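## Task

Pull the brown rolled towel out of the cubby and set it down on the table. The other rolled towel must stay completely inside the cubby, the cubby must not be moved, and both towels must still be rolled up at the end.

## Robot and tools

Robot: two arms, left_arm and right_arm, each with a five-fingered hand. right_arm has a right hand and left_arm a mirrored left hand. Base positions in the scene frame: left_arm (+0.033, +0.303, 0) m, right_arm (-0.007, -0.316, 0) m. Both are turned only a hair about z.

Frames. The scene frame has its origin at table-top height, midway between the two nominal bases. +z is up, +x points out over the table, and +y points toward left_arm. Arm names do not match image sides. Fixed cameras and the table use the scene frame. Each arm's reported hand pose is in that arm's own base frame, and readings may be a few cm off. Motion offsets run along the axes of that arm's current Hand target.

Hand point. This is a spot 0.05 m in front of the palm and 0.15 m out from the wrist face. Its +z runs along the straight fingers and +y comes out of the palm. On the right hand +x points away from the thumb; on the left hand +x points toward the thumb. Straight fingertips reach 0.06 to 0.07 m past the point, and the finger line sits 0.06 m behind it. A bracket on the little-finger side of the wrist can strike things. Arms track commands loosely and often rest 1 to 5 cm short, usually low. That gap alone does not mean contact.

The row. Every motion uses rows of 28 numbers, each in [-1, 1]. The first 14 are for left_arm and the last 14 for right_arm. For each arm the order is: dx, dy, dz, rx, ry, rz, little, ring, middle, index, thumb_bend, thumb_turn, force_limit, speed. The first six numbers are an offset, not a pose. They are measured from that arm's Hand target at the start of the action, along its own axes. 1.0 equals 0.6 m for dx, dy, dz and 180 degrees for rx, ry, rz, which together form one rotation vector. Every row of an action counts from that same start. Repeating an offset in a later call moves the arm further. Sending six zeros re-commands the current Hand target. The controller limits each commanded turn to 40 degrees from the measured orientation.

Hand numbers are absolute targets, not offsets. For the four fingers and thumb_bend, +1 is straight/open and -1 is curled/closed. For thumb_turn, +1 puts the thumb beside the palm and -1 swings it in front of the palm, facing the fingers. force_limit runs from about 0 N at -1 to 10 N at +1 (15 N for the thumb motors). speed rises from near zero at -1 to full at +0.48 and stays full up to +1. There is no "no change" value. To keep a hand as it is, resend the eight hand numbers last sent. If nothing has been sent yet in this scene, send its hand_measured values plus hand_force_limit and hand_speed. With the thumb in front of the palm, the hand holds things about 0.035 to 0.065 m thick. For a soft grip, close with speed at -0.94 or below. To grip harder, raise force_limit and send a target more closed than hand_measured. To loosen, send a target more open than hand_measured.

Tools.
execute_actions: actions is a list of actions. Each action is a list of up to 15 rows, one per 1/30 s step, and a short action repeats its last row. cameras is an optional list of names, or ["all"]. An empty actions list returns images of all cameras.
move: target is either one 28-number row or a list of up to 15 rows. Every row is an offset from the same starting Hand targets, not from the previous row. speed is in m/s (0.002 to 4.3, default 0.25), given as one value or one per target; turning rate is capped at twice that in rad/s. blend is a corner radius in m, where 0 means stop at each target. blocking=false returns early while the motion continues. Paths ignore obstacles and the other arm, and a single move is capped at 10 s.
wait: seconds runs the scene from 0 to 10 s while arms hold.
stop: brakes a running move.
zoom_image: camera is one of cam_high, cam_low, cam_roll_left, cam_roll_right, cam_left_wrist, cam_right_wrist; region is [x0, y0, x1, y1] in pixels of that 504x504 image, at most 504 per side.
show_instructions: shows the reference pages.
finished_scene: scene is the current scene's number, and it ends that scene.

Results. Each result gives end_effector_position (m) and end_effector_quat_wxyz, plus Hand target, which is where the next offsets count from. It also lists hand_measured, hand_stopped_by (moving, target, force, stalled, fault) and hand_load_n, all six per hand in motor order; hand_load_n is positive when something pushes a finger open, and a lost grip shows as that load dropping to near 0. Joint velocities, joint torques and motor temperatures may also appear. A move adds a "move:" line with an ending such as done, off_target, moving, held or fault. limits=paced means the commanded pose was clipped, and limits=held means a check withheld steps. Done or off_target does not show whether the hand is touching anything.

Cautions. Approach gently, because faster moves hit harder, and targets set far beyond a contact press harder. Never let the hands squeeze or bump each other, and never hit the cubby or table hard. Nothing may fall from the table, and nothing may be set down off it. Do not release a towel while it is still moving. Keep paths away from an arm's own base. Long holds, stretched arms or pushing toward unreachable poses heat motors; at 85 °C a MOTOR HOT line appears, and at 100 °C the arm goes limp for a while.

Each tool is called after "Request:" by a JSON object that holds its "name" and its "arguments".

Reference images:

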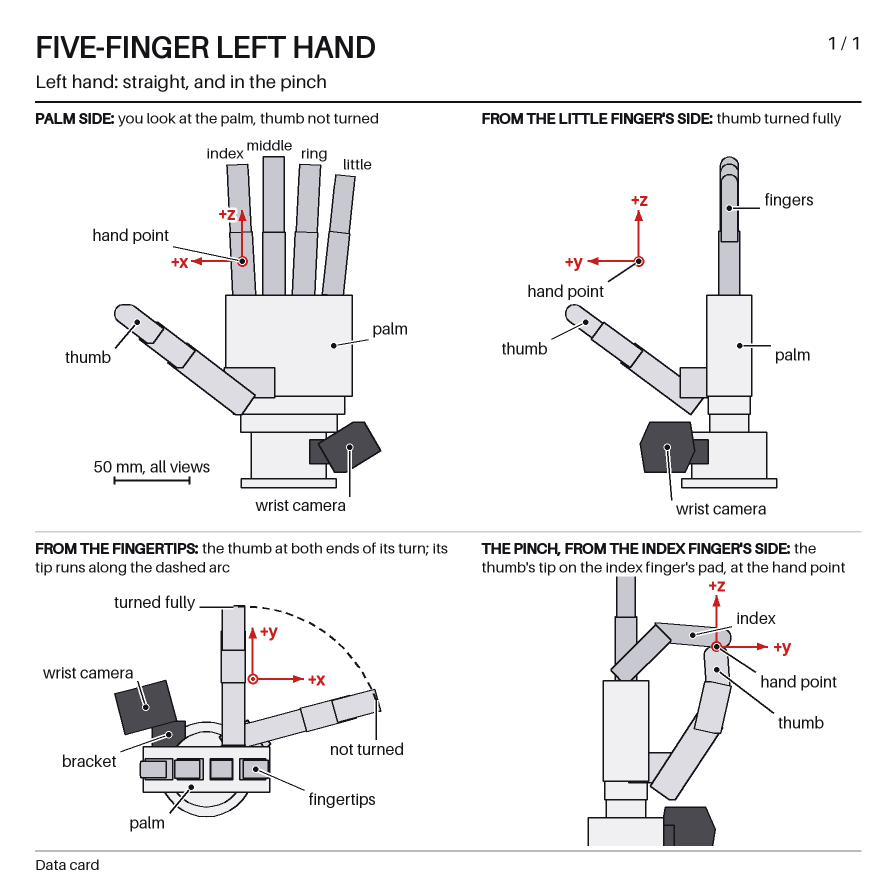

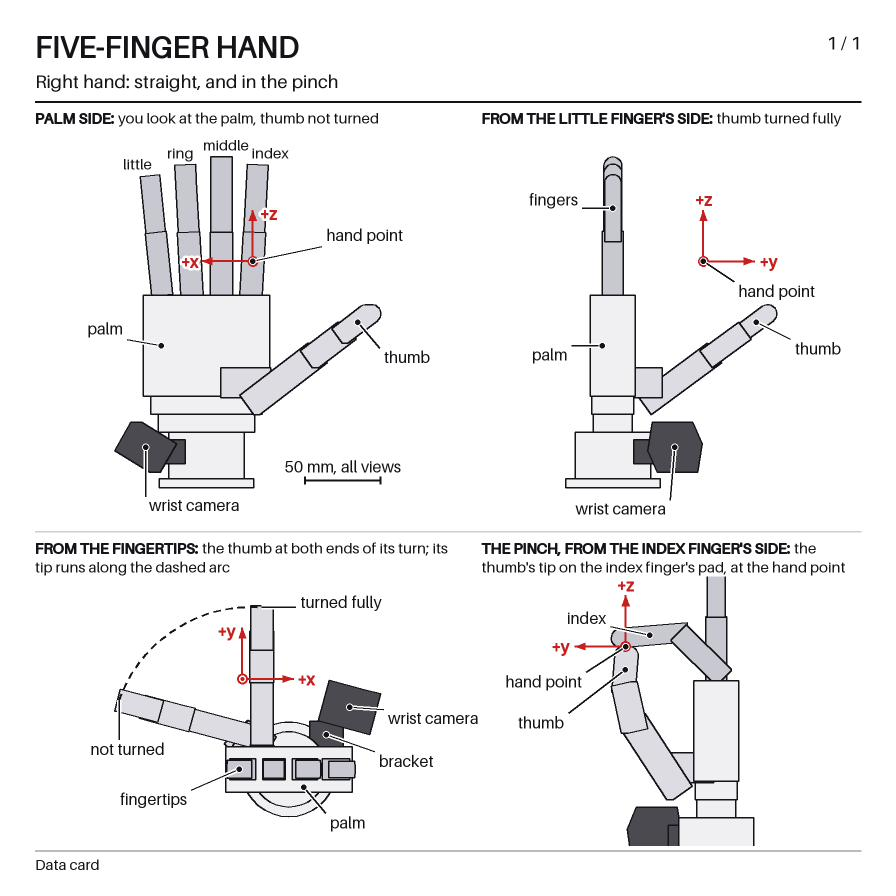

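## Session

Request:
{"name": "execute_actions", "arguments": {"actions": []}}

Request:
{"name": "zoom_image", "arguments": {"camera": "cam_high", "region": [100, 150, 400, 400]}}

Request:
{"name": "zoom_image", "arguments": {"camera": "cam_roll_left", "region": [50, 80, 400, 400]}}

Request:
{"name": "zoom_image", "arguments": {"camera": "cam_roll_right", "region": [80, 60, 430, 380]}}

Scene clock: 0.00 s.
left_arm: end_effector_position=(+0.4403, +0.3181, +0.1743) hand_measured=(+1.000, +1.000, +1.000, +1.000, +1.000, +1.000) hand_load_n=(+0.0, +0.0, +0.0, +0.0, +0.0, +0.0) hand_stopped_by=(target, target, target, target, target, target) hand_force_limit=0.00 hand_speed=-0.80 end_effector_quat_wxyz=(+0.700, +0.025, +0.694, +0.163) | right_arm: end_effector_position=(+0.5112, -0.0763, +0.1394) hand_measured=(+1.000, +1.000, +1.000, +1.000, +1.000, +1.000) hand_load_n=(+0.0, +0.0, +0.0, +0.0, +0.0, +0.0) hand_stopped_by=(target, target, target, target, target, target) hand_force_limit=0.00 hand_speed=-0.80 end_effector_quat_wxyz=(+0.382, -0.086, +0.774, -0.497)
Joint positions: left_arm=[0.691 1.538 0.482 1.094 0.498 1.818] | right_arm=[0.045 1.361 0.554 0.485 0.824 0.783]
Joint velocities: within noise
Joint torques (N m): no reading
Motor temperatures (°C): left_arm=[31 31 34 32 28 30] | right_arm=[30 32 35 30 33 32]
Heat: left arm: hottest elbow 34 °C; right arm: hottest elbow 35 °C.
Hand target: left_arm +0.4441, +0.3213, +0.1828; +0.705, +0.029, +0.688, +0.168 | right_arm +0.5186, -0.0759, +0.1485; +0.389, -0.081, +0.771, -0.498

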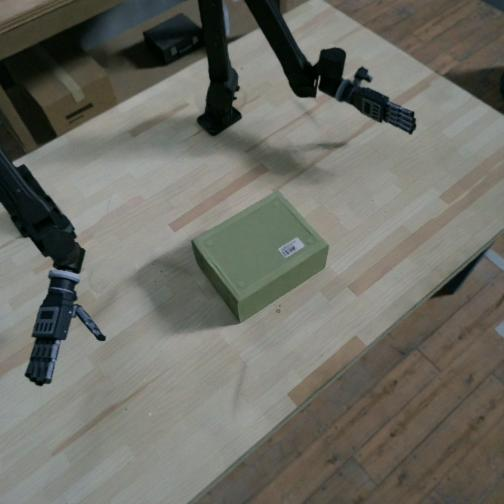

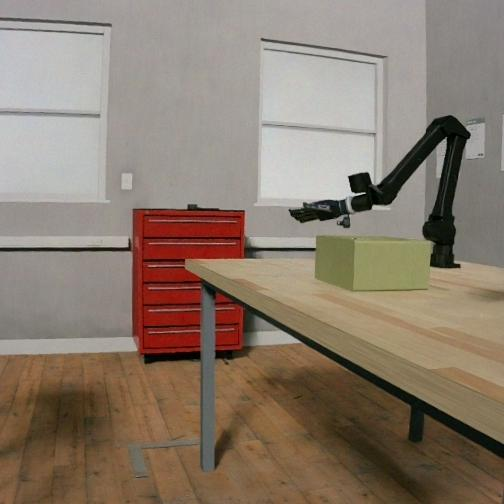

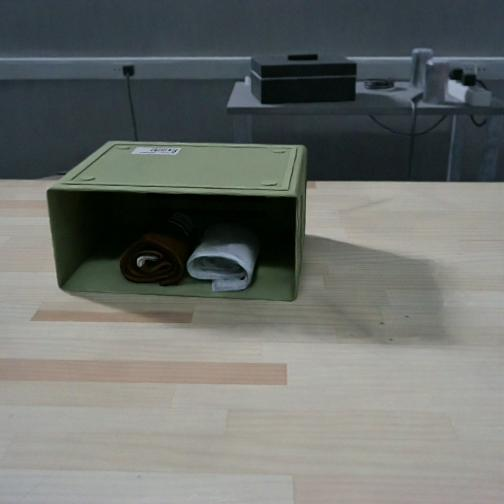

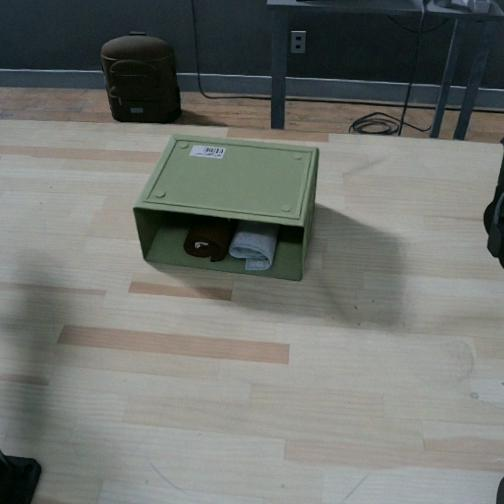

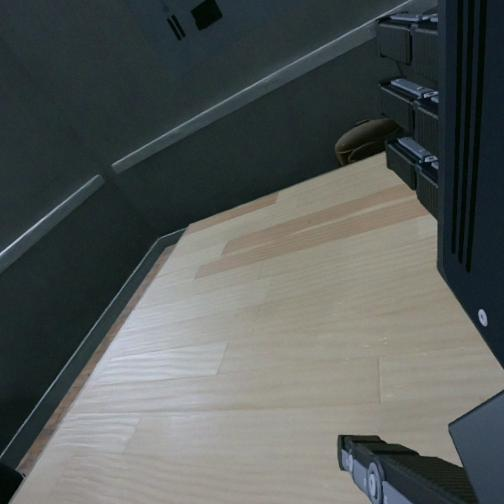

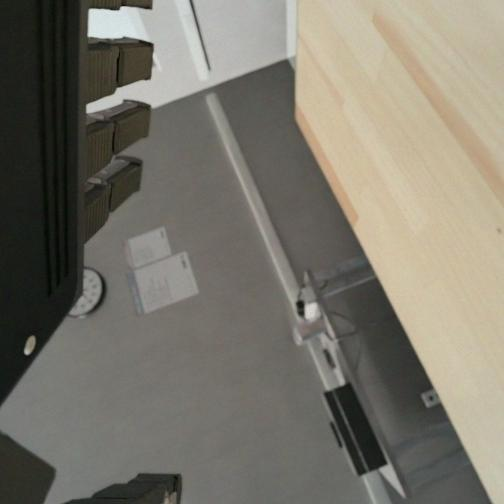

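Scaled by 1.680.

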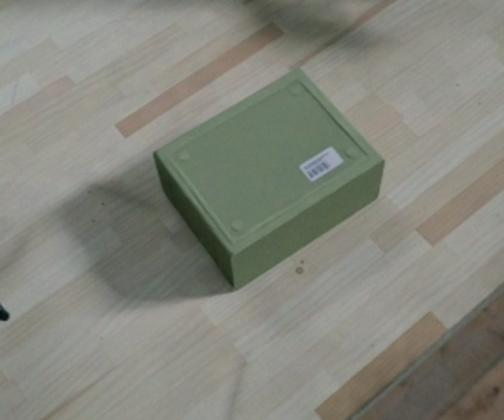

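Scaled by 1.440.

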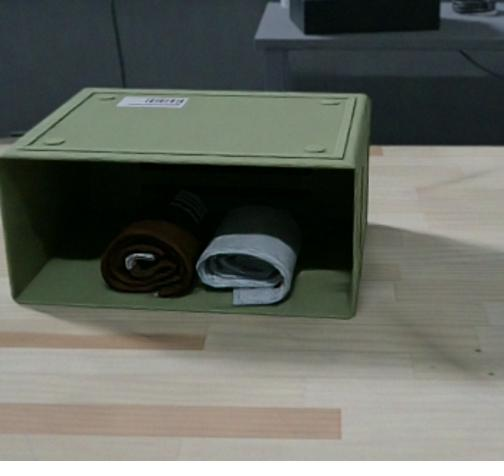

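Scaled by 1.440.

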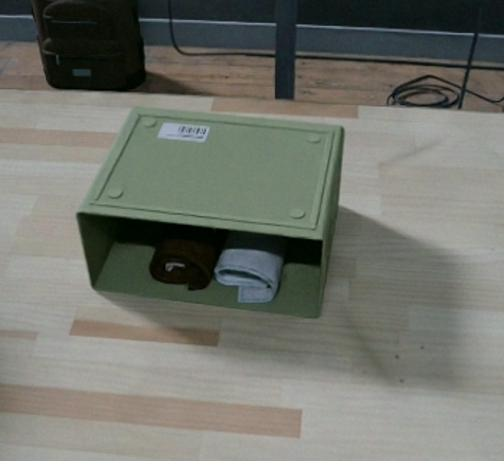

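Request:
{"name": "move", "arguments": {"target": [[0,0,0,0,0,0,1,1,1,1,1,1,0,-0.8,-0.2168,-0.1151,-0.2206,0.0525,-0.0957,-0.2642,1,1,1,1,1,-1,-0.4,-0.3],[0,0,0,0,0,0,1,1,1,1,1,1,0,-0.8,-0.3218,0.038,-0.5815,0.105,-0.1914,-0.5283,1,1,1,1,1,-1,-0.4,-0.3],[0,0,0,0,0,0,1,1,1,1,1,1,0,-0.8,-0.2567,0.1973,-0.8962,0.1312,-0.2393,-0.6604,1,1,1,1,1,-1,-0.4,-0.3]], "speed": 0.3, "blend": [0.05, 0.05, 0], "cameras": ["all"]}}

Scene clock: 20.50 s.
left_arm: end_effector_position=(+0.4403, +0.3181, +0.1743) hand_measured=(+1.000, +1.000, +1.000, +1.000, +1.000, +1.000) hand_load_n=(+0.0, +0.0, +0.0, +0.0, -0.5, +0.0) hand_stopped_by=(target, target, target, target, target, target) hand_force_limit=0.00 hand_speed=-0.80 end_effector_quat_wxyz=(+0.700, +0.025, +0.694, +0.163) | right_arm: end_effector_position=(+0.2826, +0.4240, +0.2267) hand_measured=(+1.000, +1.000, +1.000, +1.000, +1.000, -1.000) hand_load_n=(+0.0, +0.0, +0.0, +0.0, +0.0, +0.5) hand_stopped_by=(target, target, target, target, target, target) hand_force_limit=-0.40 hand_speed=-0.30 end_effector_quat_wxyz=(+0.013, +0.765, -0.049, +0.643)
Joint positions: left_arm=[0.691 1.538 0.482 1.094 0.498 1.818] | right_arm=[1.368 1.641 1.242 -0.587 1.361 -0.551]
Joint torques (N m): left_arm=[1.67 -10.29 7.24 2.03 -0.07 -0.06] | right_arm=[0.73 -12.16 12.01 0.44 0.66 0.02]
Heat: left arm: hottest elbow 35 °C; right arm: hottest elbow 38 °C.
Hand target: left_arm +0.4441, +0.3213, +0.1828; +0.705, +0.029, +0.688, +0.168 | right_arm +0.2887, +0.4396, +0.2384; +0.000, +0.763, -0.067, +0.643
Off the commanded pose: left_arm 0.010 m, 1 deg | right_arm 0.021 m, 3 deg.
move: off_target (right_arm)

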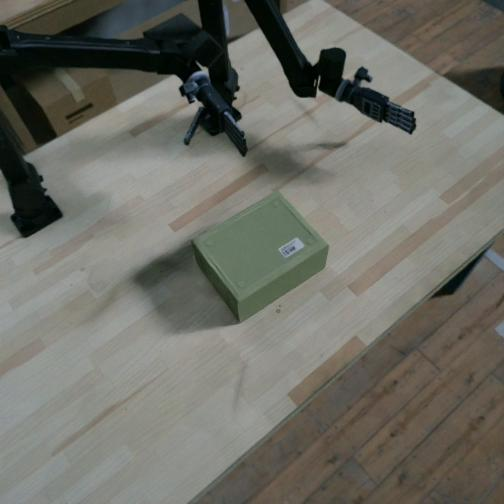

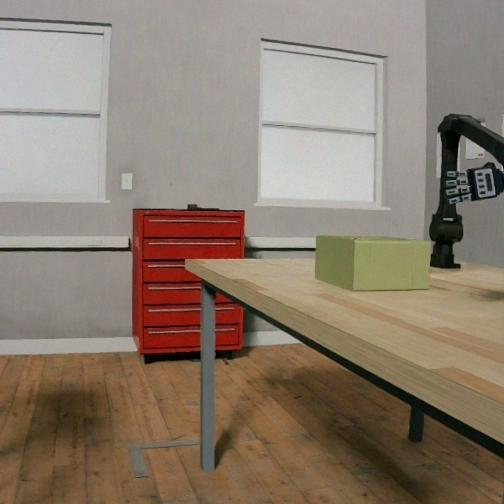

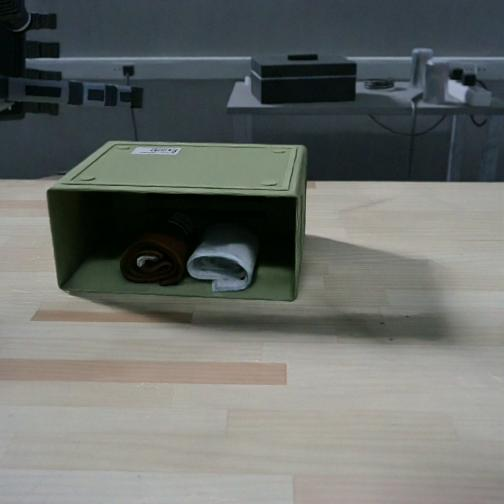

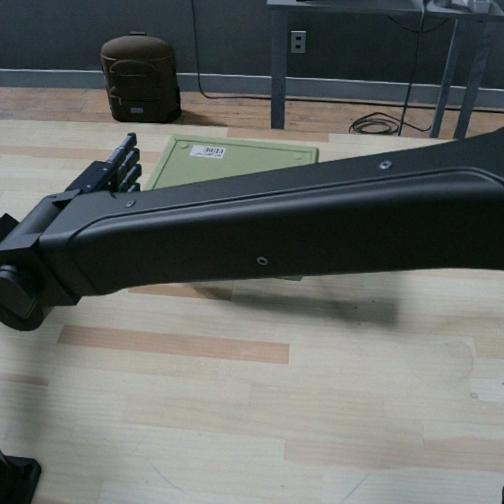

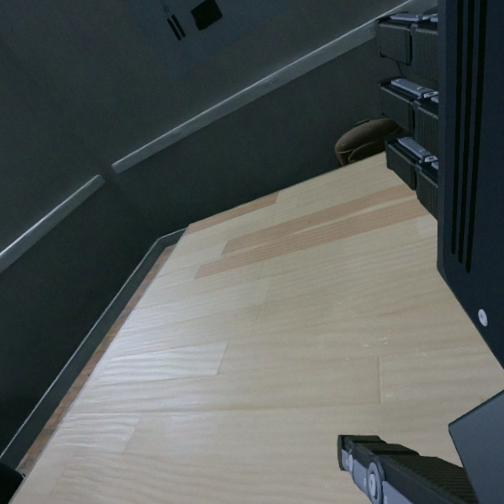

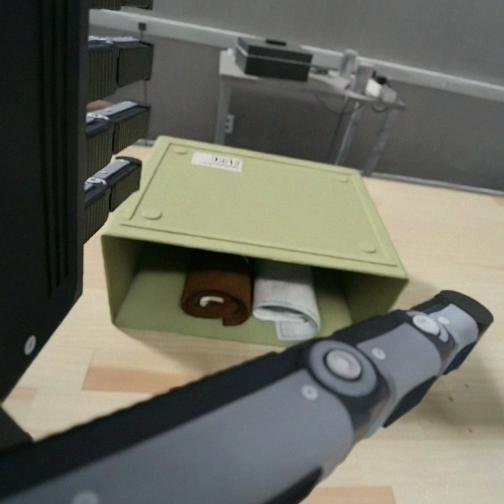

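Request:
{"name": "move", "arguments": {"target": [0,0,0,0,0,0,1,1,1,1,1,1,0,-0.8,-0.329,0.0088,0.0562,0,0,0,1,1,1,1,1,-1,-0.4,-0.3], "speed": 0.2, "cameras": ["cam_right_wrist","cam_roll_left"]}}

Scene clock: 25.27 s.
left_arm: end_effector_position=(+0.4403, +0.3181, +0.1743) hand_measured=(+1.000, +1.000, +1.000, +1.000, +1.000, +1.000) hand_load_n=(+0.0, +0.0, +0.0, +0.0, -0.5, +0.0) hand_stopped_by=(target, target, target, target, target, target) hand_force_limit=0.00 hand_speed=-0.80 end_effector_quat_wxyz=(+0.700, +0.025, +0.694, +0.163) | right_arm: end_effector_position=(+0.2883, +0.4558, +0.0442) hand_measured=(+1.000, +1.000, +1.000, +1.000, +1.000, -1.000) hand_load_n=(-0.5, +0.0, +0.0, +0.0, +0.0, +0.0) hand_stopped_by=(target, target, target, target, target, target) hand_force_limit=-0.40 hand_speed=-0.30 end_effector_quat_wxyz=(-0.006, +0.763, -0.072, +0.643)
Joint positions: left_arm=[0.691 1.538 0.482 1.094 0.498 1.818] | right_arm=[1.368 1.976 1.169 -0.174 1.361 -0.496]
Joint torques (N m): left_arm=[1.26 -9.93 7.27 2.04 -0.05 -0.06] | right_arm=[1.14 -15.33 5.65 1.24 0.74 -0.19]
Heat: left arm: hottest elbow 35 °C; right arm: hottest elbow 39 °C.
Hand target: left_arm +0.4441, +0.3213, +0.1828; +0.705, +0.029, +0.688, +0.168 | right_arm +0.2887, +0.4516, +0.0384; +0.000, +0.763, -0.066, +0.643
Off the commanded pose: left_arm 0.010 m, 1 deg | right_arm 0.007 m, 1 deg.
move: done
Images, in order (width x height): cam_roll_left 504x504, cam_right_wrist 504x504.

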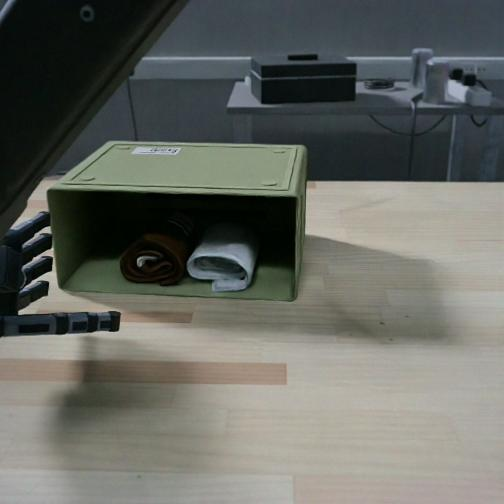

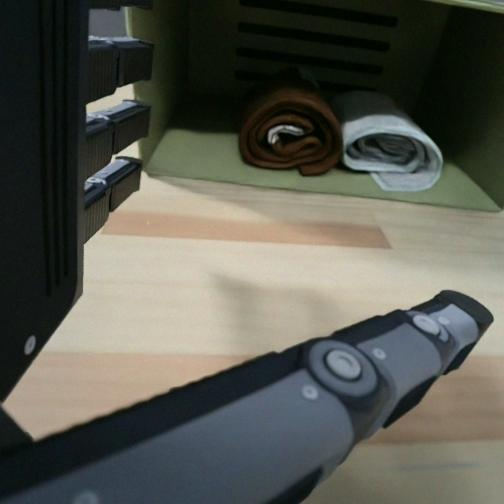

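Request:
{"name": "move", "arguments": {"target": [0,0,0,0,0,0,1,1,1,1,1,1,0,-0.8,-0.0167,-0.0007,0.0978,0,0,0,1,1,1,1,1,-1,-0.4,-0.3], "speed": 0.1, "cameras": ["cam_right_wrist","cam_roll_left"]}}

Scene clock: 33.40 s.
left_arm: end_effector_position=(+0.4403, +0.3181, +0.1743) hand_measured=(+1.000, +1.000, +1.000, +1.000, +1.000, +1.000) hand_load_n=(+0.0, +0.0, +0.0, +0.0, +0.0, +0.0) hand_stopped_by=(target, target, target, target, target, target) hand_force_limit=0.00 hand_speed=-0.80 end_effector_quat_wxyz=(+0.700, +0.025, +0.694, +0.163) | right_arm: end_effector_position=(+0.3421, +0.4557, +0.0304) hand_measured=(+1.000, +1.000, +1.000, +1.000, +1.000, -1.000) hand_load_n=(+0.0, +0.0, +0.0, -0.5, -0.5, +0.0) hand_stopped_by=(target, target, target, target, target, target) hand_force_limit=-0.40 hand_speed=-0.30 end_effector_quat_wxyz=(-0.012, +0.761, -0.074, +0.644)
Joint positions: left_arm=[0.691 1.538 0.482 1.094 0.498 1.818] | right_arm=[1.273 2.026 1.146 0.209 1.293 -0.804]
Joint torques (N m): left_arm=[1.55 -10.17 7.46 1.94 -0.02 -0.05] | right_arm=[0.62 -14.92 5.42 1.5 0.5 -0.21]
Heat: left arm: hottest elbow 36 °C; right arm: hottest elbow 39 °C.
Hand target: left_arm +0.4441, +0.3213, +0.1828; +0.705, +0.029, +0.688, +0.168 | right_arm +0.3447, +0.4481, +0.0186; +0.000, +0.763, -0.067, +0.643
Off the commanded pose: left_arm 0.010 m, 1 deg | right_arm 0.015 m, 2 deg.
move: off_target (right_arm)
Images, in order (width x height): cam_roll_left 504x504, cam_right_wrist 504x504.

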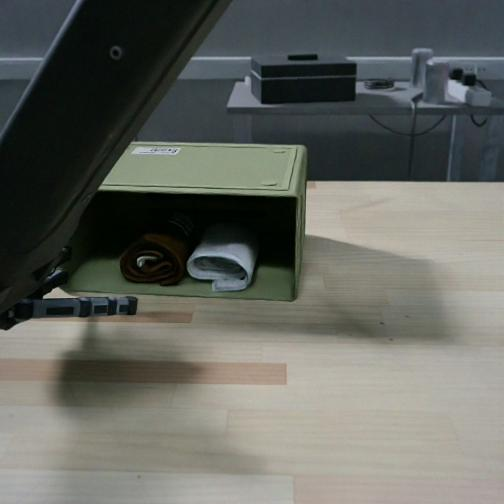

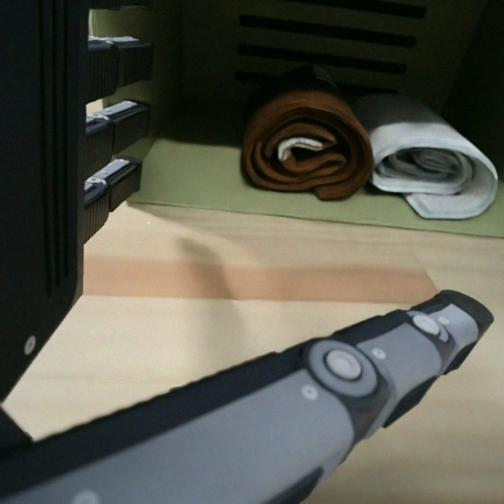

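Request:
{"name": "move", "arguments": {"target": [0,0,0,0,0,0,1,1,1,1,1,1,0,-0.8,0.0048,0.0163,0.0773,0,0,0,1,1,1,1,1,-1,-0.4,-0.3], "speed": 0.07, "cameras": ["cam_right_wrist","cam_roll_left"]}}

Scene clock: 37.67 s.
left_arm: end_effector_position=(+0.4403, +0.3181, +0.1743) hand_measured=(+1.000, +1.000, +1.000, +1.000, +1.000, +1.000) hand_load_n=(+0.0, +0.0, +0.0, +0.0, +0.0, +0.0) hand_stopped_by=(target, target, target, target, target, target) hand_force_limit=0.00 hand_speed=-0.80 end_effector_quat_wxyz=(+0.700, +0.025, +0.694, +0.163) | right_arm: end_effector_position=(+0.3858, +0.4439, +0.0248) hand_measured=(+1.000, +1.000, +1.000, +1.000, +1.000, -1.000) hand_load_n=(+0.0, +0.0, +0.0, +0.0, +0.0, +0.5) hand_stopped_by=(target, target, target, target, target, target) hand_force_limit=-0.40 hand_speed=-0.30 end_effector_quat_wxyz=(-0.013, +0.761, -0.072, +0.644)
Joint positions: left_arm=[0.691 1.538 0.482 1.094 0.498 1.818] | right_arm=[1.191 2.051 1.132 0.401 1.222 -0.964]
Joint torques (N m): left_arm=[1.08 -9.76 7.34 1.78 -0.06 -0.06] | right_arm=[0.26 -15.03 5.3 1.59 0.39 -0.21]
Heat: left arm: hottest elbow 36 °C; right arm: hottest elbow 39 °C.
Hand target: left_arm +0.4441, +0.3213, +0.1828; +0.705, +0.029, +0.688, +0.168 | right_arm +0.3896, +0.4343, +0.0124; +0.000, +0.763, -0.066, +0.643
Off the commanded pose: left_arm 0.010 m, 1 deg | right_arm 0.016 m, 2 deg.
move: off_target (right_arm)
Images, in order (width x height): cam_roll_left 504x504, cam_right_wrist 504x504.

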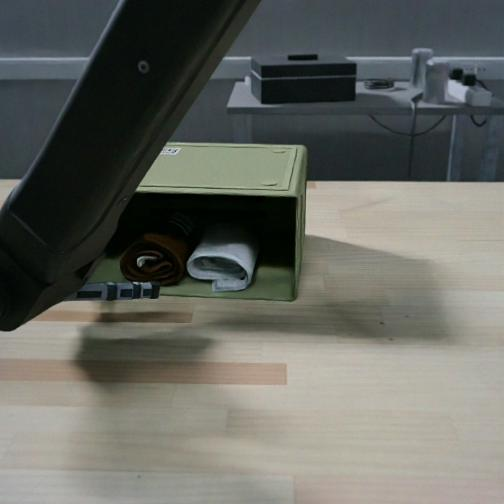

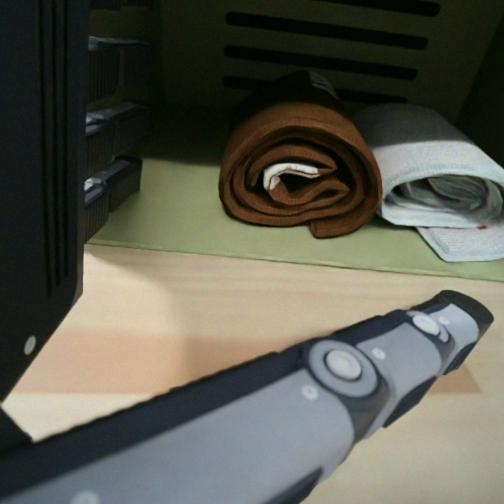

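Request:
{"name": "move", "arguments": {"target": [0,0,0,0,0,0,1,1,1,1,1,1,0,-0.8,0.0012,0.0098,0.0863,0,0,0,1,1,1,1,1,-1,-0.4,-0.3], "speed": 0.06, "cameras": ["cam_right_wrist","cam_roll_left","cam_high"]}}

Scene clock: 43.67 s.
left_arm: end_effector_position=(+0.4403, +0.3181, +0.1743) hand_measured=(+1.000, +1.000, +1.000, +1.000, +1.000, +1.000) hand_load_n=(+0.0, +0.0, +0.0, +0.0, +0.0, +0.0) hand_stopped_by=(target, target, target, target, target, target) hand_force_limit=0.00 hand_speed=-0.80 end_effector_quat_wxyz=(+0.700, +0.025, +0.694, +0.163) | right_arm: end_effector_position=(+0.4283, +0.4285, +0.0136) hand_measured=(+1.000, +1.000, +1.000, +1.000, +1.000, -1.000) hand_load_n=(+0.0, +0.0, +0.0, +0.0, +0.0, +0.5) hand_stopped_by=(target, target, target, target, target, target) hand_force_limit=-0.40 hand_speed=-0.30 end_effector_quat_wxyz=(-0.011, +0.763, -0.066, +0.643)
Joint positions: left_arm=[0.691 1.538 0.482 1.094 0.498 1.818] | right_arm=[1.11 2.088 1.132 0.527 1.144 -1.074]
Joint torques (N m): left_arm=[1.38 -10.23 7.25 1.87 -0.04 -0.1] | right_arm=[-0.32 -14.39 7.16 1.54 0.27 -0.21]
Heat: left arm: hottest elbow 36 °C; right arm: hottest elbow 39 °C.
Hand target: left_arm +0.4441, +0.3213, +0.1828; +0.705, +0.029, +0.688, +0.168 | right_arm +0.4400, +0.4239, +0.0037; +0.000, +0.763, -0.067, +0.643
Off the commanded pose: left_arm 0.010 m, 1 deg | right_arm 0.016 m, 1 deg.
move: off_target (right_arm)
Images, in order (width x height): cam_high 504x504, cam_roll_left 504x504, cam_right_wrist 504x504.

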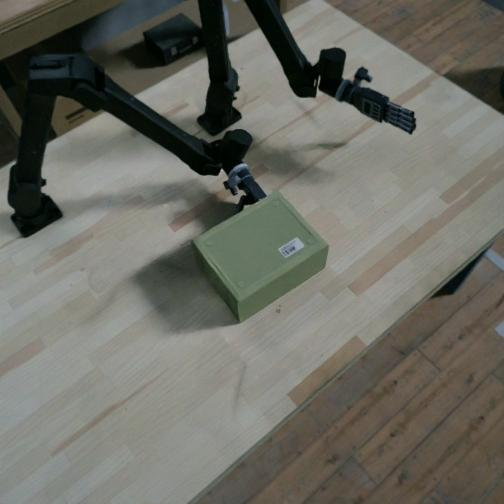

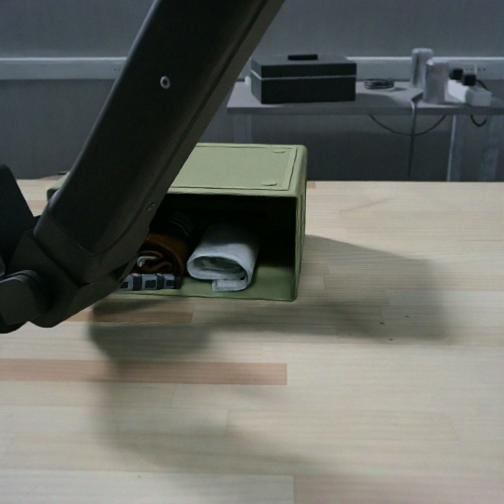

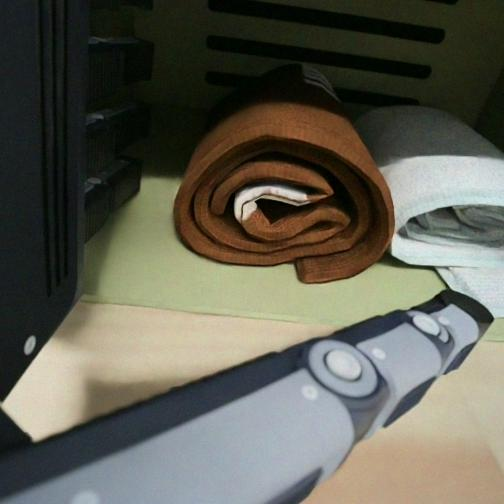

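Request:
{"name": "move", "arguments": {"target": [0,0,0,0,0,0,1,1,1,1,1,1,0,-0.8,0.0466,-0.0007,-0.0079,0,0,-0.0667,1,1,1,1,1,-1,-0.4,-0.3], "speed": 0.06, "cameras": ["cam_right_wrist","cam_roll_left"]}}

Scene clock: 54.33 s.
left_arm: end_effector_position=(+0.4403, +0.3181, +0.1743) hand_measured=(+1.000, +1.000, +1.000, +1.000, +1.000, +1.000) hand_load_n=(+0.0, +0.0, +0.0, +0.0, +0.0, +0.0) hand_stopped_by=(target, target, target, target, target, target) hand_force_limit=0.00 hand_speed=-0.80 end_effector_quat_wxyz=(+0.700, +0.025, +0.694, +0.163) | right_arm: end_effector_position=(+0.4296, +0.4214, +0.0265) hand_measured=(+1.000, +1.000, +1.000, +1.000, +1.000, -1.000) hand_load_n=(+0.0, +0.0, +0.0, +0.0, +0.0, +0.0) hand_stopped_by=(target, target, target, target, target, target) hand_force_limit=-0.40 hand_speed=-0.30 end_effector_quat_wxyz=(+0.058, +0.767, +0.017, +0.639)
Joint positions: left_arm=[0.691 1.538 0.482 1.094 0.498 1.818] | right_arm=[1.11 2.084 1.132 0.51 1.142 -1.278]
Joint torques (N m): left_arm=[1.85 -9.41 7.25 2.06 -0.06 -0.06] | right_arm=[0.03 -16.44 7.77 0.66 0.53 -0.22]
Heat: left arm: hottest elbow 36 °C; right arm: hottest elbow 39 °C.
Hand target: left_arm +0.4441, +0.3213, +0.1828; +0.705, +0.029, +0.688, +0.168 | right_arm +0.4400, +0.4220, +0.0320; +0.067, +0.766, +0.014, +0.639
Off the commanded pose: left_arm 0.010 m, 1 deg | right_arm 0.012 m, 1 deg.
move: off_target (right_arm)
Images, in order (width x height): cam_roll_left 504x504, cam_right_wrist 504x504.

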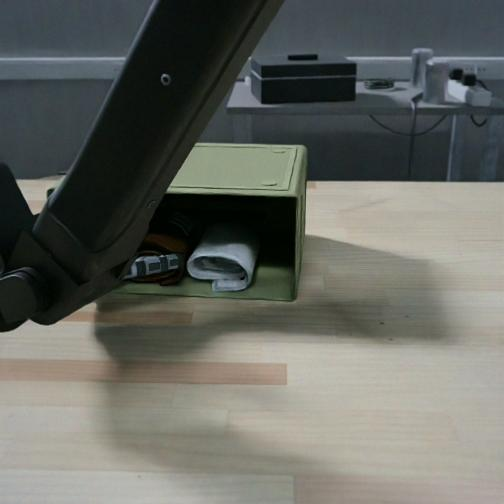

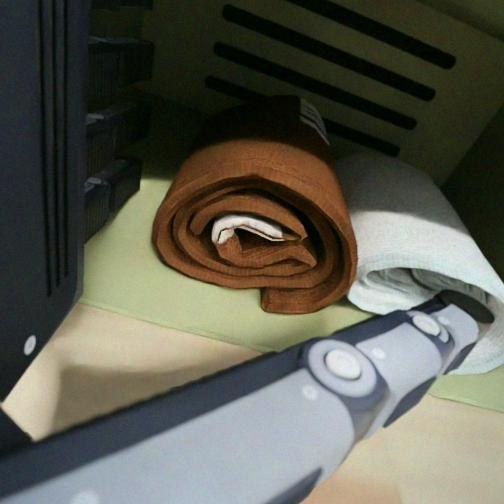

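Request:
{"name": "move", "arguments": {"target": [0,0,0,0,0,0,1,1,1,1,1,1,0,-0.8,-0.012,-0.024,0.0686,0,0,0,1,1,1,1,1,-1,-0.4,-0.3], "speed": 0.06, "cameras": ["cam_right_wrist","cam_roll_left","cam_high"]}}

Scene clock: 59.67 s.
left_arm: end_effector_position=(+0.4403, +0.3181, +0.1743) hand_measured=(+1.000, +1.000, +1.000, +1.000, +1.000, +1.000) hand_load_n=(+0.0, +0.0, +0.0, +0.0, +0.0, +0.0) hand_stopped_by=(target, target, target, target, target, target) hand_force_limit=0.00 hand_speed=-0.80 end_effector_quat_wxyz=(+0.700, +0.025, +0.694, +0.163) | right_arm: end_effector_position=(+0.4648, +0.4306, +0.0263) hand_measured=(+1.000, +1.000, +1.000, +1.000, +1.000, -1.000) hand_load_n=(-0.5, +0.0, +0.0, -1.0, +0.0, +0.0) hand_stopped_by=(target, target, target, target, target, target) hand_force_limit=-0.40 hand_speed=-0.30 end_effector_quat_wxyz=(+0.062, +0.766, +0.017, +0.640)
Joint positions: left_arm=[0.691 1.538 0.482 1.094 0.498 1.818] | right_arm=[1.063 2.131 1.214 0.521 1.107 -1.33]
Joint torques (N m): left_arm=[1.73 -9.64 7.32 1.98 -0.07 -0.08] | right_arm=[-0.44 -14.56 8.65 1.47 0.06 -0.17]
Heat: left arm: hottest elbow 36 °C; right arm: hottest elbow 39 °C.
Hand target: left_arm +0.4441, +0.3213, +0.1828; +0.705, +0.029, +0.688, +0.168 | right_arm +0.4799, +0.4320, +0.0161; +0.067, +0.766, +0.014, +0.639
Off the commanded pose: left_arm 0.010 m, 1 deg | right_arm 0.018 m, 1 deg.
move: off_target (right_arm)
Images, in order (width x height): cam_high 504x504, cam_roll_left 504x504, cam_right_wrist 504x504.

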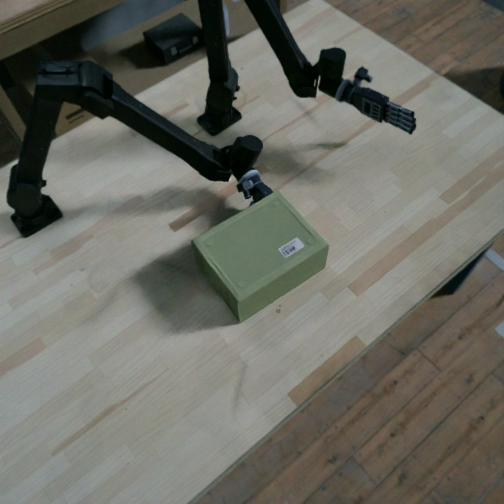

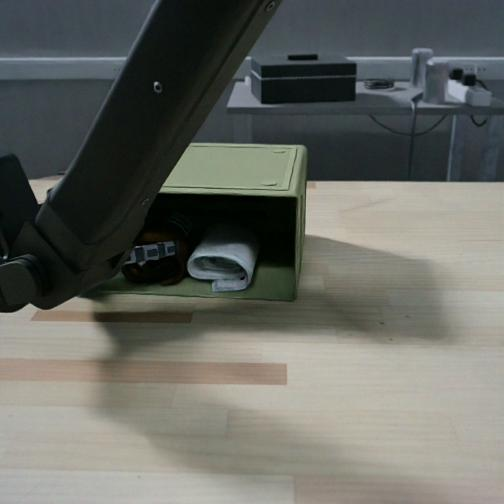

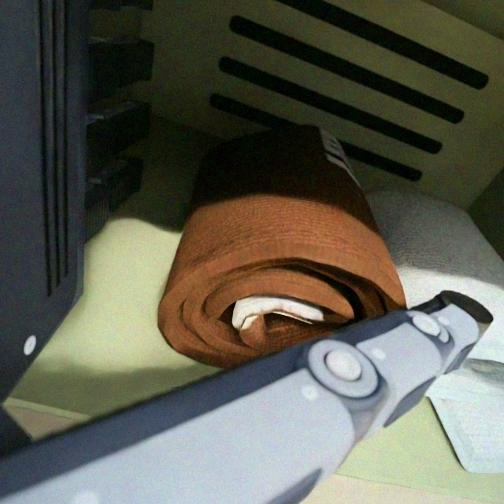

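Request:
{"name": "move", "arguments": {"target": [[0,0,0,0,0,0,1,1,1,1,1,1,0,-0.8,0.0059,-0.0005,0.0328,0,0,0,1,1,1,1,1,-1,-0.4,-0.3],[0,0,0,0,0,0,1,1,1,1,1,1,0,-0.8,-0.0169,-0.0033,0.0369,0,0,0,1,1,1,1,1,-1,-0.4,-0.3]], "speed": 0.05, "cameras": ["cam_right_wrist","cam_roll_left","cam_high"]}}

Scene clock: 63.63 s.
left_arm: end_effector_position=(+0.4403, +0.3181, +0.1743) hand_measured=(+1.000, +1.000, +1.000, +1.000, +1.000, +1.000) hand_load_n=(+0.0, +0.0, +0.0, +0.0, +0.0, +0.0) hand_stopped_by=(target, target, target, target, target, target) hand_force_limit=0.00 hand_speed=-0.80 end_effector_quat_wxyz=(+0.700, +0.025, +0.694, +0.163) | right_arm: end_effector_position=(+0.4879, +0.4330, +0.0233) hand_measured=(+1.000, +1.000, +1.000, +1.000, +1.000, -1.000) hand_load_n=(+0.0, +0.0, +0.0, -1.5, +0.0, +0.0) hand_stopped_by=(target, target, target, target, target, target) hand_force_limit=-0.40 hand_speed=-0.30 end_effector_quat_wxyz=(+0.056, +0.762, +0.009, +0.645)
Joint positions: left_arm=[0.691 1.538 0.482 1.094 0.498 1.818] | right_arm=[1.032 2.165 1.255 0.559 1.081 -1.356]
Joint torques (N m): left_arm=[1.67 -10.05 7.31 1.81 -0.1 -0.06] | right_arm=[-0.26 -14.21 8.21 1.33 -0.01 -0.14]
Heat: left arm: hottest elbow 37 °C; right arm: hottest elbow 39 °C.
Hand target: left_arm +0.4441, +0.3213, +0.1828; +0.705, +0.029, +0.688, +0.168 | right_arm +0.5000, +0.4308, +0.0021; +0.067, +0.766, +0.014, +0.639
Off the commanded pose: left_arm 0.010 m, 1 deg | right_arm 0.025 m, 2 deg.
move: off_target (right_arm)
Images, in order (width x height): cam_high 504x504, cam_roll_left 504x504, cam_right_wrist 504x504.

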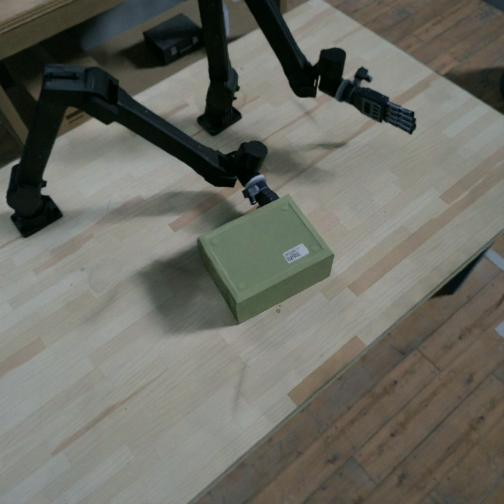

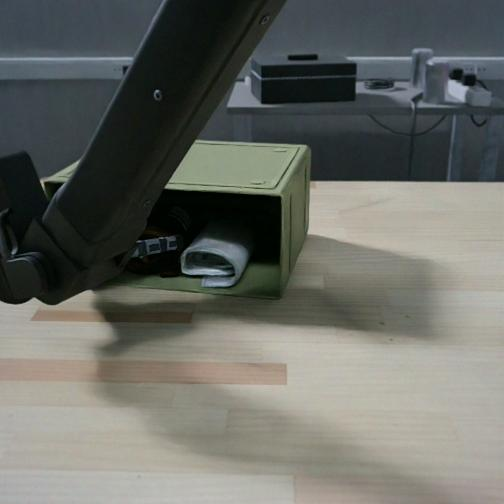

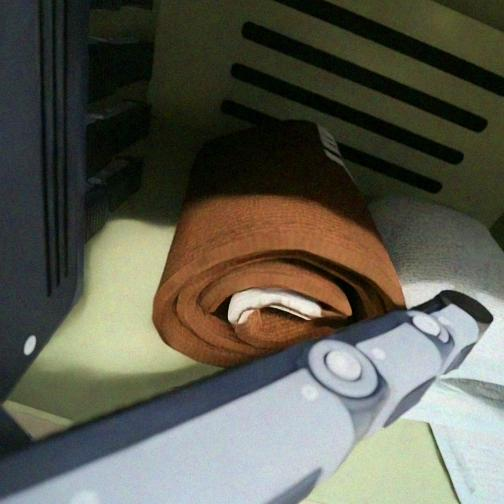

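Request:
{"name": "zoom_image", "arguments": {"camera": "cam_high", "region": [180, 130, 360, 330]}}

Request:
{"name": "zoom_image", "arguments": {"camera": "cam_roll_left", "region": [0, 130, 330, 330]}}

Scaled by 2.520.

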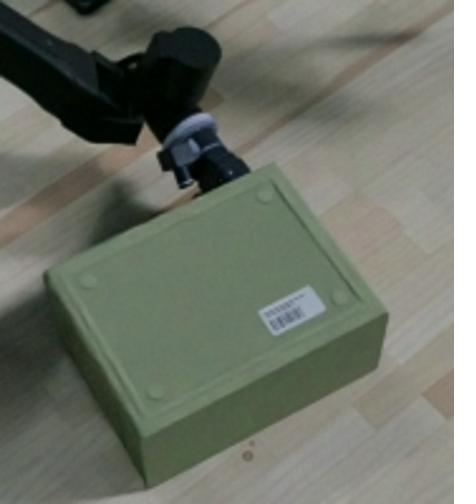

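Scaled by 1.527.

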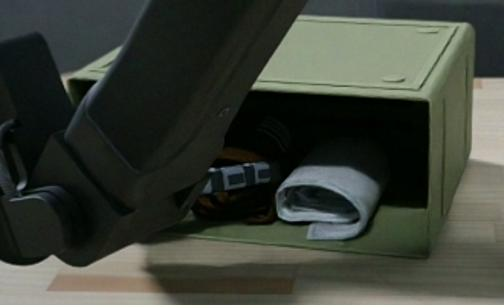

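Request:
{"name": "move", "arguments": {"target": [[0,0,0,0,0,0,1,1,1,1,1,1,0,-0.8,0.0065,-0.0058,-0.1205,0,0,0,1,1,1,1,1,-1,-0.4,-0.3],[0,0,0,0,0,0,1,1,1,1,1,1,0,-0.8,0.0065,-0.0058,-0.1205,-0.0313,0.0304,0.0146,1,1,1,1,1,-1,-0.4,-0.3]], "speed": 0.07, "cameras": ["cam_right_wrist","cam_roll_left","cam_high"]}}

Request:
{"name": "zoom_image", "arguments": {"camera": "cam_high", "region": [180, 130, 360, 330]}}

Scene clock: 81.93 s.
left_arm: end_effector_position=(+0.4403, +0.3181, +0.1743) hand_measured=(+1.000, +1.000, +1.000, +1.000, +1.000, +1.000) hand_load_n=(+0.0, +0.0, +0.0, +0.0, +0.0, +0.0) hand_stopped_by=(target, target, target, target, target, target) hand_force_limit=0.00 hand_speed=-0.80 end_effector_quat_wxyz=(+0.700, +0.025, +0.694, +0.163) | right_arm: end_effector_position=(+0.4326, +0.4272, +0.0210) hand_measured=(+1.000, +1.000, +1.000, +1.000, +1.000, -1.000) hand_load_n=(+0.0, +0.0, +0.0, +0.0, +0.0, +0.5) hand_stopped_by=(target, target, target, target, target, target) hand_force_limit=-0.40 hand_speed=-0.30 end_effector_quat_wxyz=(+0.095, +0.733, -0.036, +0.672)
Joint positions: left_arm=[0.691 1.538 0.482 1.094 0.498 1.818] | right_arm=[1.118 2.195 1.222 0.683 1.296 -1.383]
Joint torques (N m): left_arm=[1.44 -9.99 7.35 1.87 -0.02 -0.08] | right_arm=[2.49 -15.91 7.61 1.58 0.42 -0.21]
Motor temperatures (°C): left_arm=[31 32 37 33 28 30] | right_arm=[30 34 40 30 34 32]
Heat: left arm: hottest elbow 37 °C; right arm: hottest elbow 40 °C.
Hand target: left_arm +0.4441, +0.3213, +0.1828; +0.705, +0.029, +0.688, +0.168 | right_arm +0.4299, +0.4409, +0.0180; +0.089, +0.730, -0.032, +0.676
Off the commanded pose: left_arm 0.010 m, 1 deg | right_arm 0.014 m, 1 deg.
move: off_target (right_arm)
Images, in order (width x height): cam_high 504x504, cam_roll_left 504x504, cam_right_wrist 504x504.

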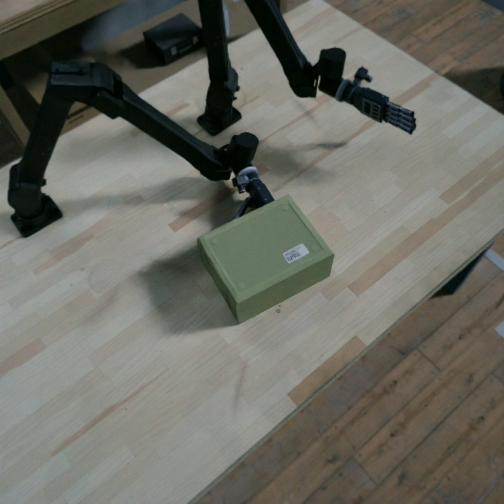

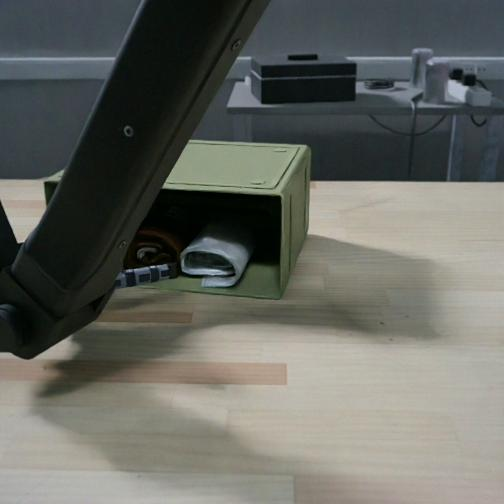

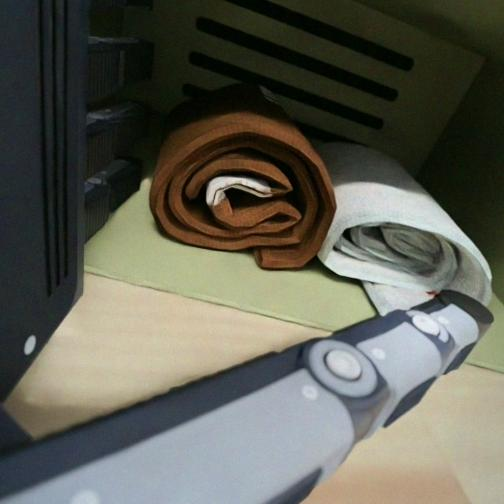

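Scaled by 2.520.

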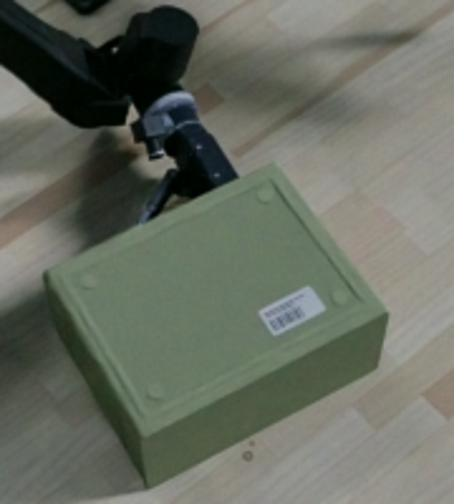

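Request:
{"name": "zoom_image", "arguments": {"camera": "cam_right_wrist", "region": [60, 60, 300, 300]}}

Request:
{"name": "zoom_image", "arguments": {"camera": "cam_roll_left", "region": [100, 130, 330, 330]}}

Scaled by 2.100.

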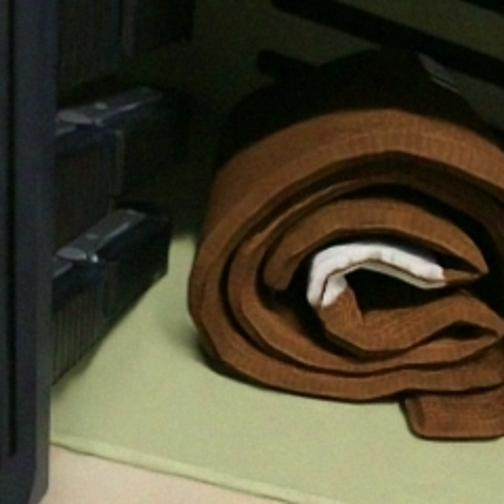

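Scaled by 2.191.

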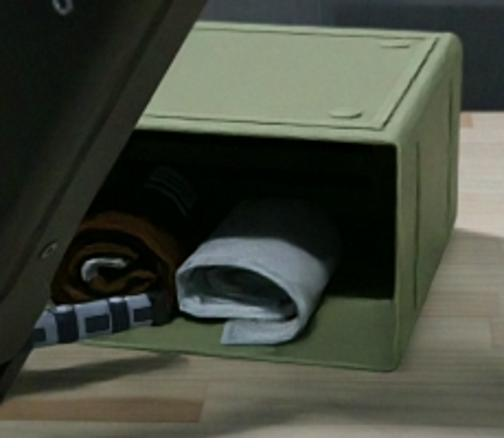

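Request:
{"name": "move", "arguments": {"target": [0,0,0,0,0,0,1,1,1,1,1,1,0,-0.8,-0.0238,-0.0238,-0.0105,0,0,0,1,1,1,1,1,-1,-0.4,-0.3], "speed": 0.06, "cameras": ["cam_right_wrist","cam_roll_left"]}}

Request:
{"name": "zoom_image", "arguments": {"camera": "cam_roll_left", "region": [100, 130, 330, 330]}}

Scene clock: 96.13 s.
left_arm: end_effector_position=(+0.4403, +0.3181, +0.1743) hand_measured=(+1.000, +1.000, +1.000, +1.000, +1.000, +1.000) hand_load_n=(+0.0, +0.0, +0.0, +0.0, +0.0, +0.0) hand_stopped_by=(target, target, target, target, target, target) hand_force_limit=0.00 hand_speed=-0.80 end_effector_quat_wxyz=(+0.700, +0.025, +0.694, +0.163) | right_arm: end_effector_position=(+0.4313, +0.4343, +0.0181) hand_measured=(+1.000, +1.000, +1.000, +1.000, +1.000, -1.000) hand_load_n=(+0.0, +0.0, +0.0, -2.0, +0.0, +0.5) hand_stopped_by=(target, target, target, target, target, target) hand_force_limit=-0.40 hand_speed=-0.30 end_effector_quat_wxyz=(+0.100, +0.729, -0.047, +0.676)
Joint positions: left_arm=[0.691 1.538 0.482 1.094 0.498 1.818] | right_arm=[1.125 2.22 1.256 0.688 1.326 -1.384]
Joint torques (N m): left_arm=[1.49 -10.46 7.36 1.91 -0.03 -0.07] | right_arm=[3.25 -14.62 8.06 1.31 -0.09 -0.12]
Heat: left arm: hottest elbow 37 °C; right arm: hottest elbow 40 °C.
Hand target: left_arm +0.4441, +0.3213, +0.1828; +0.705, +0.029, +0.688, +0.168 | right_arm +0.4250, +0.4550, +0.0031; +0.089, +0.730, -0.032, +0.676
Off the commanded pose: left_arm 0.010 m, 1 deg | right_arm 0.026 m, 2 deg.
move: off_target (right_arm)
Images, in order (width x height): cam_roll_left 504x504, cam_right_wrist 504x504.

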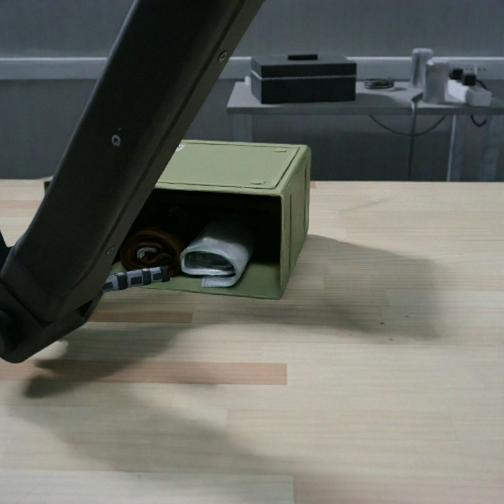

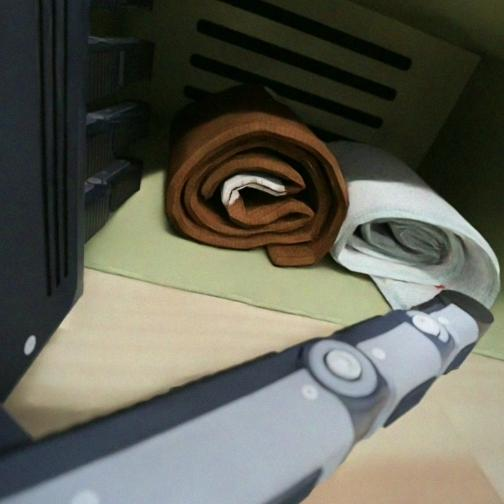

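Scaled by 2.191.

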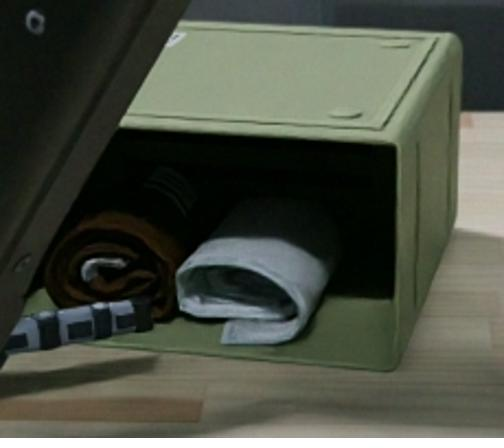

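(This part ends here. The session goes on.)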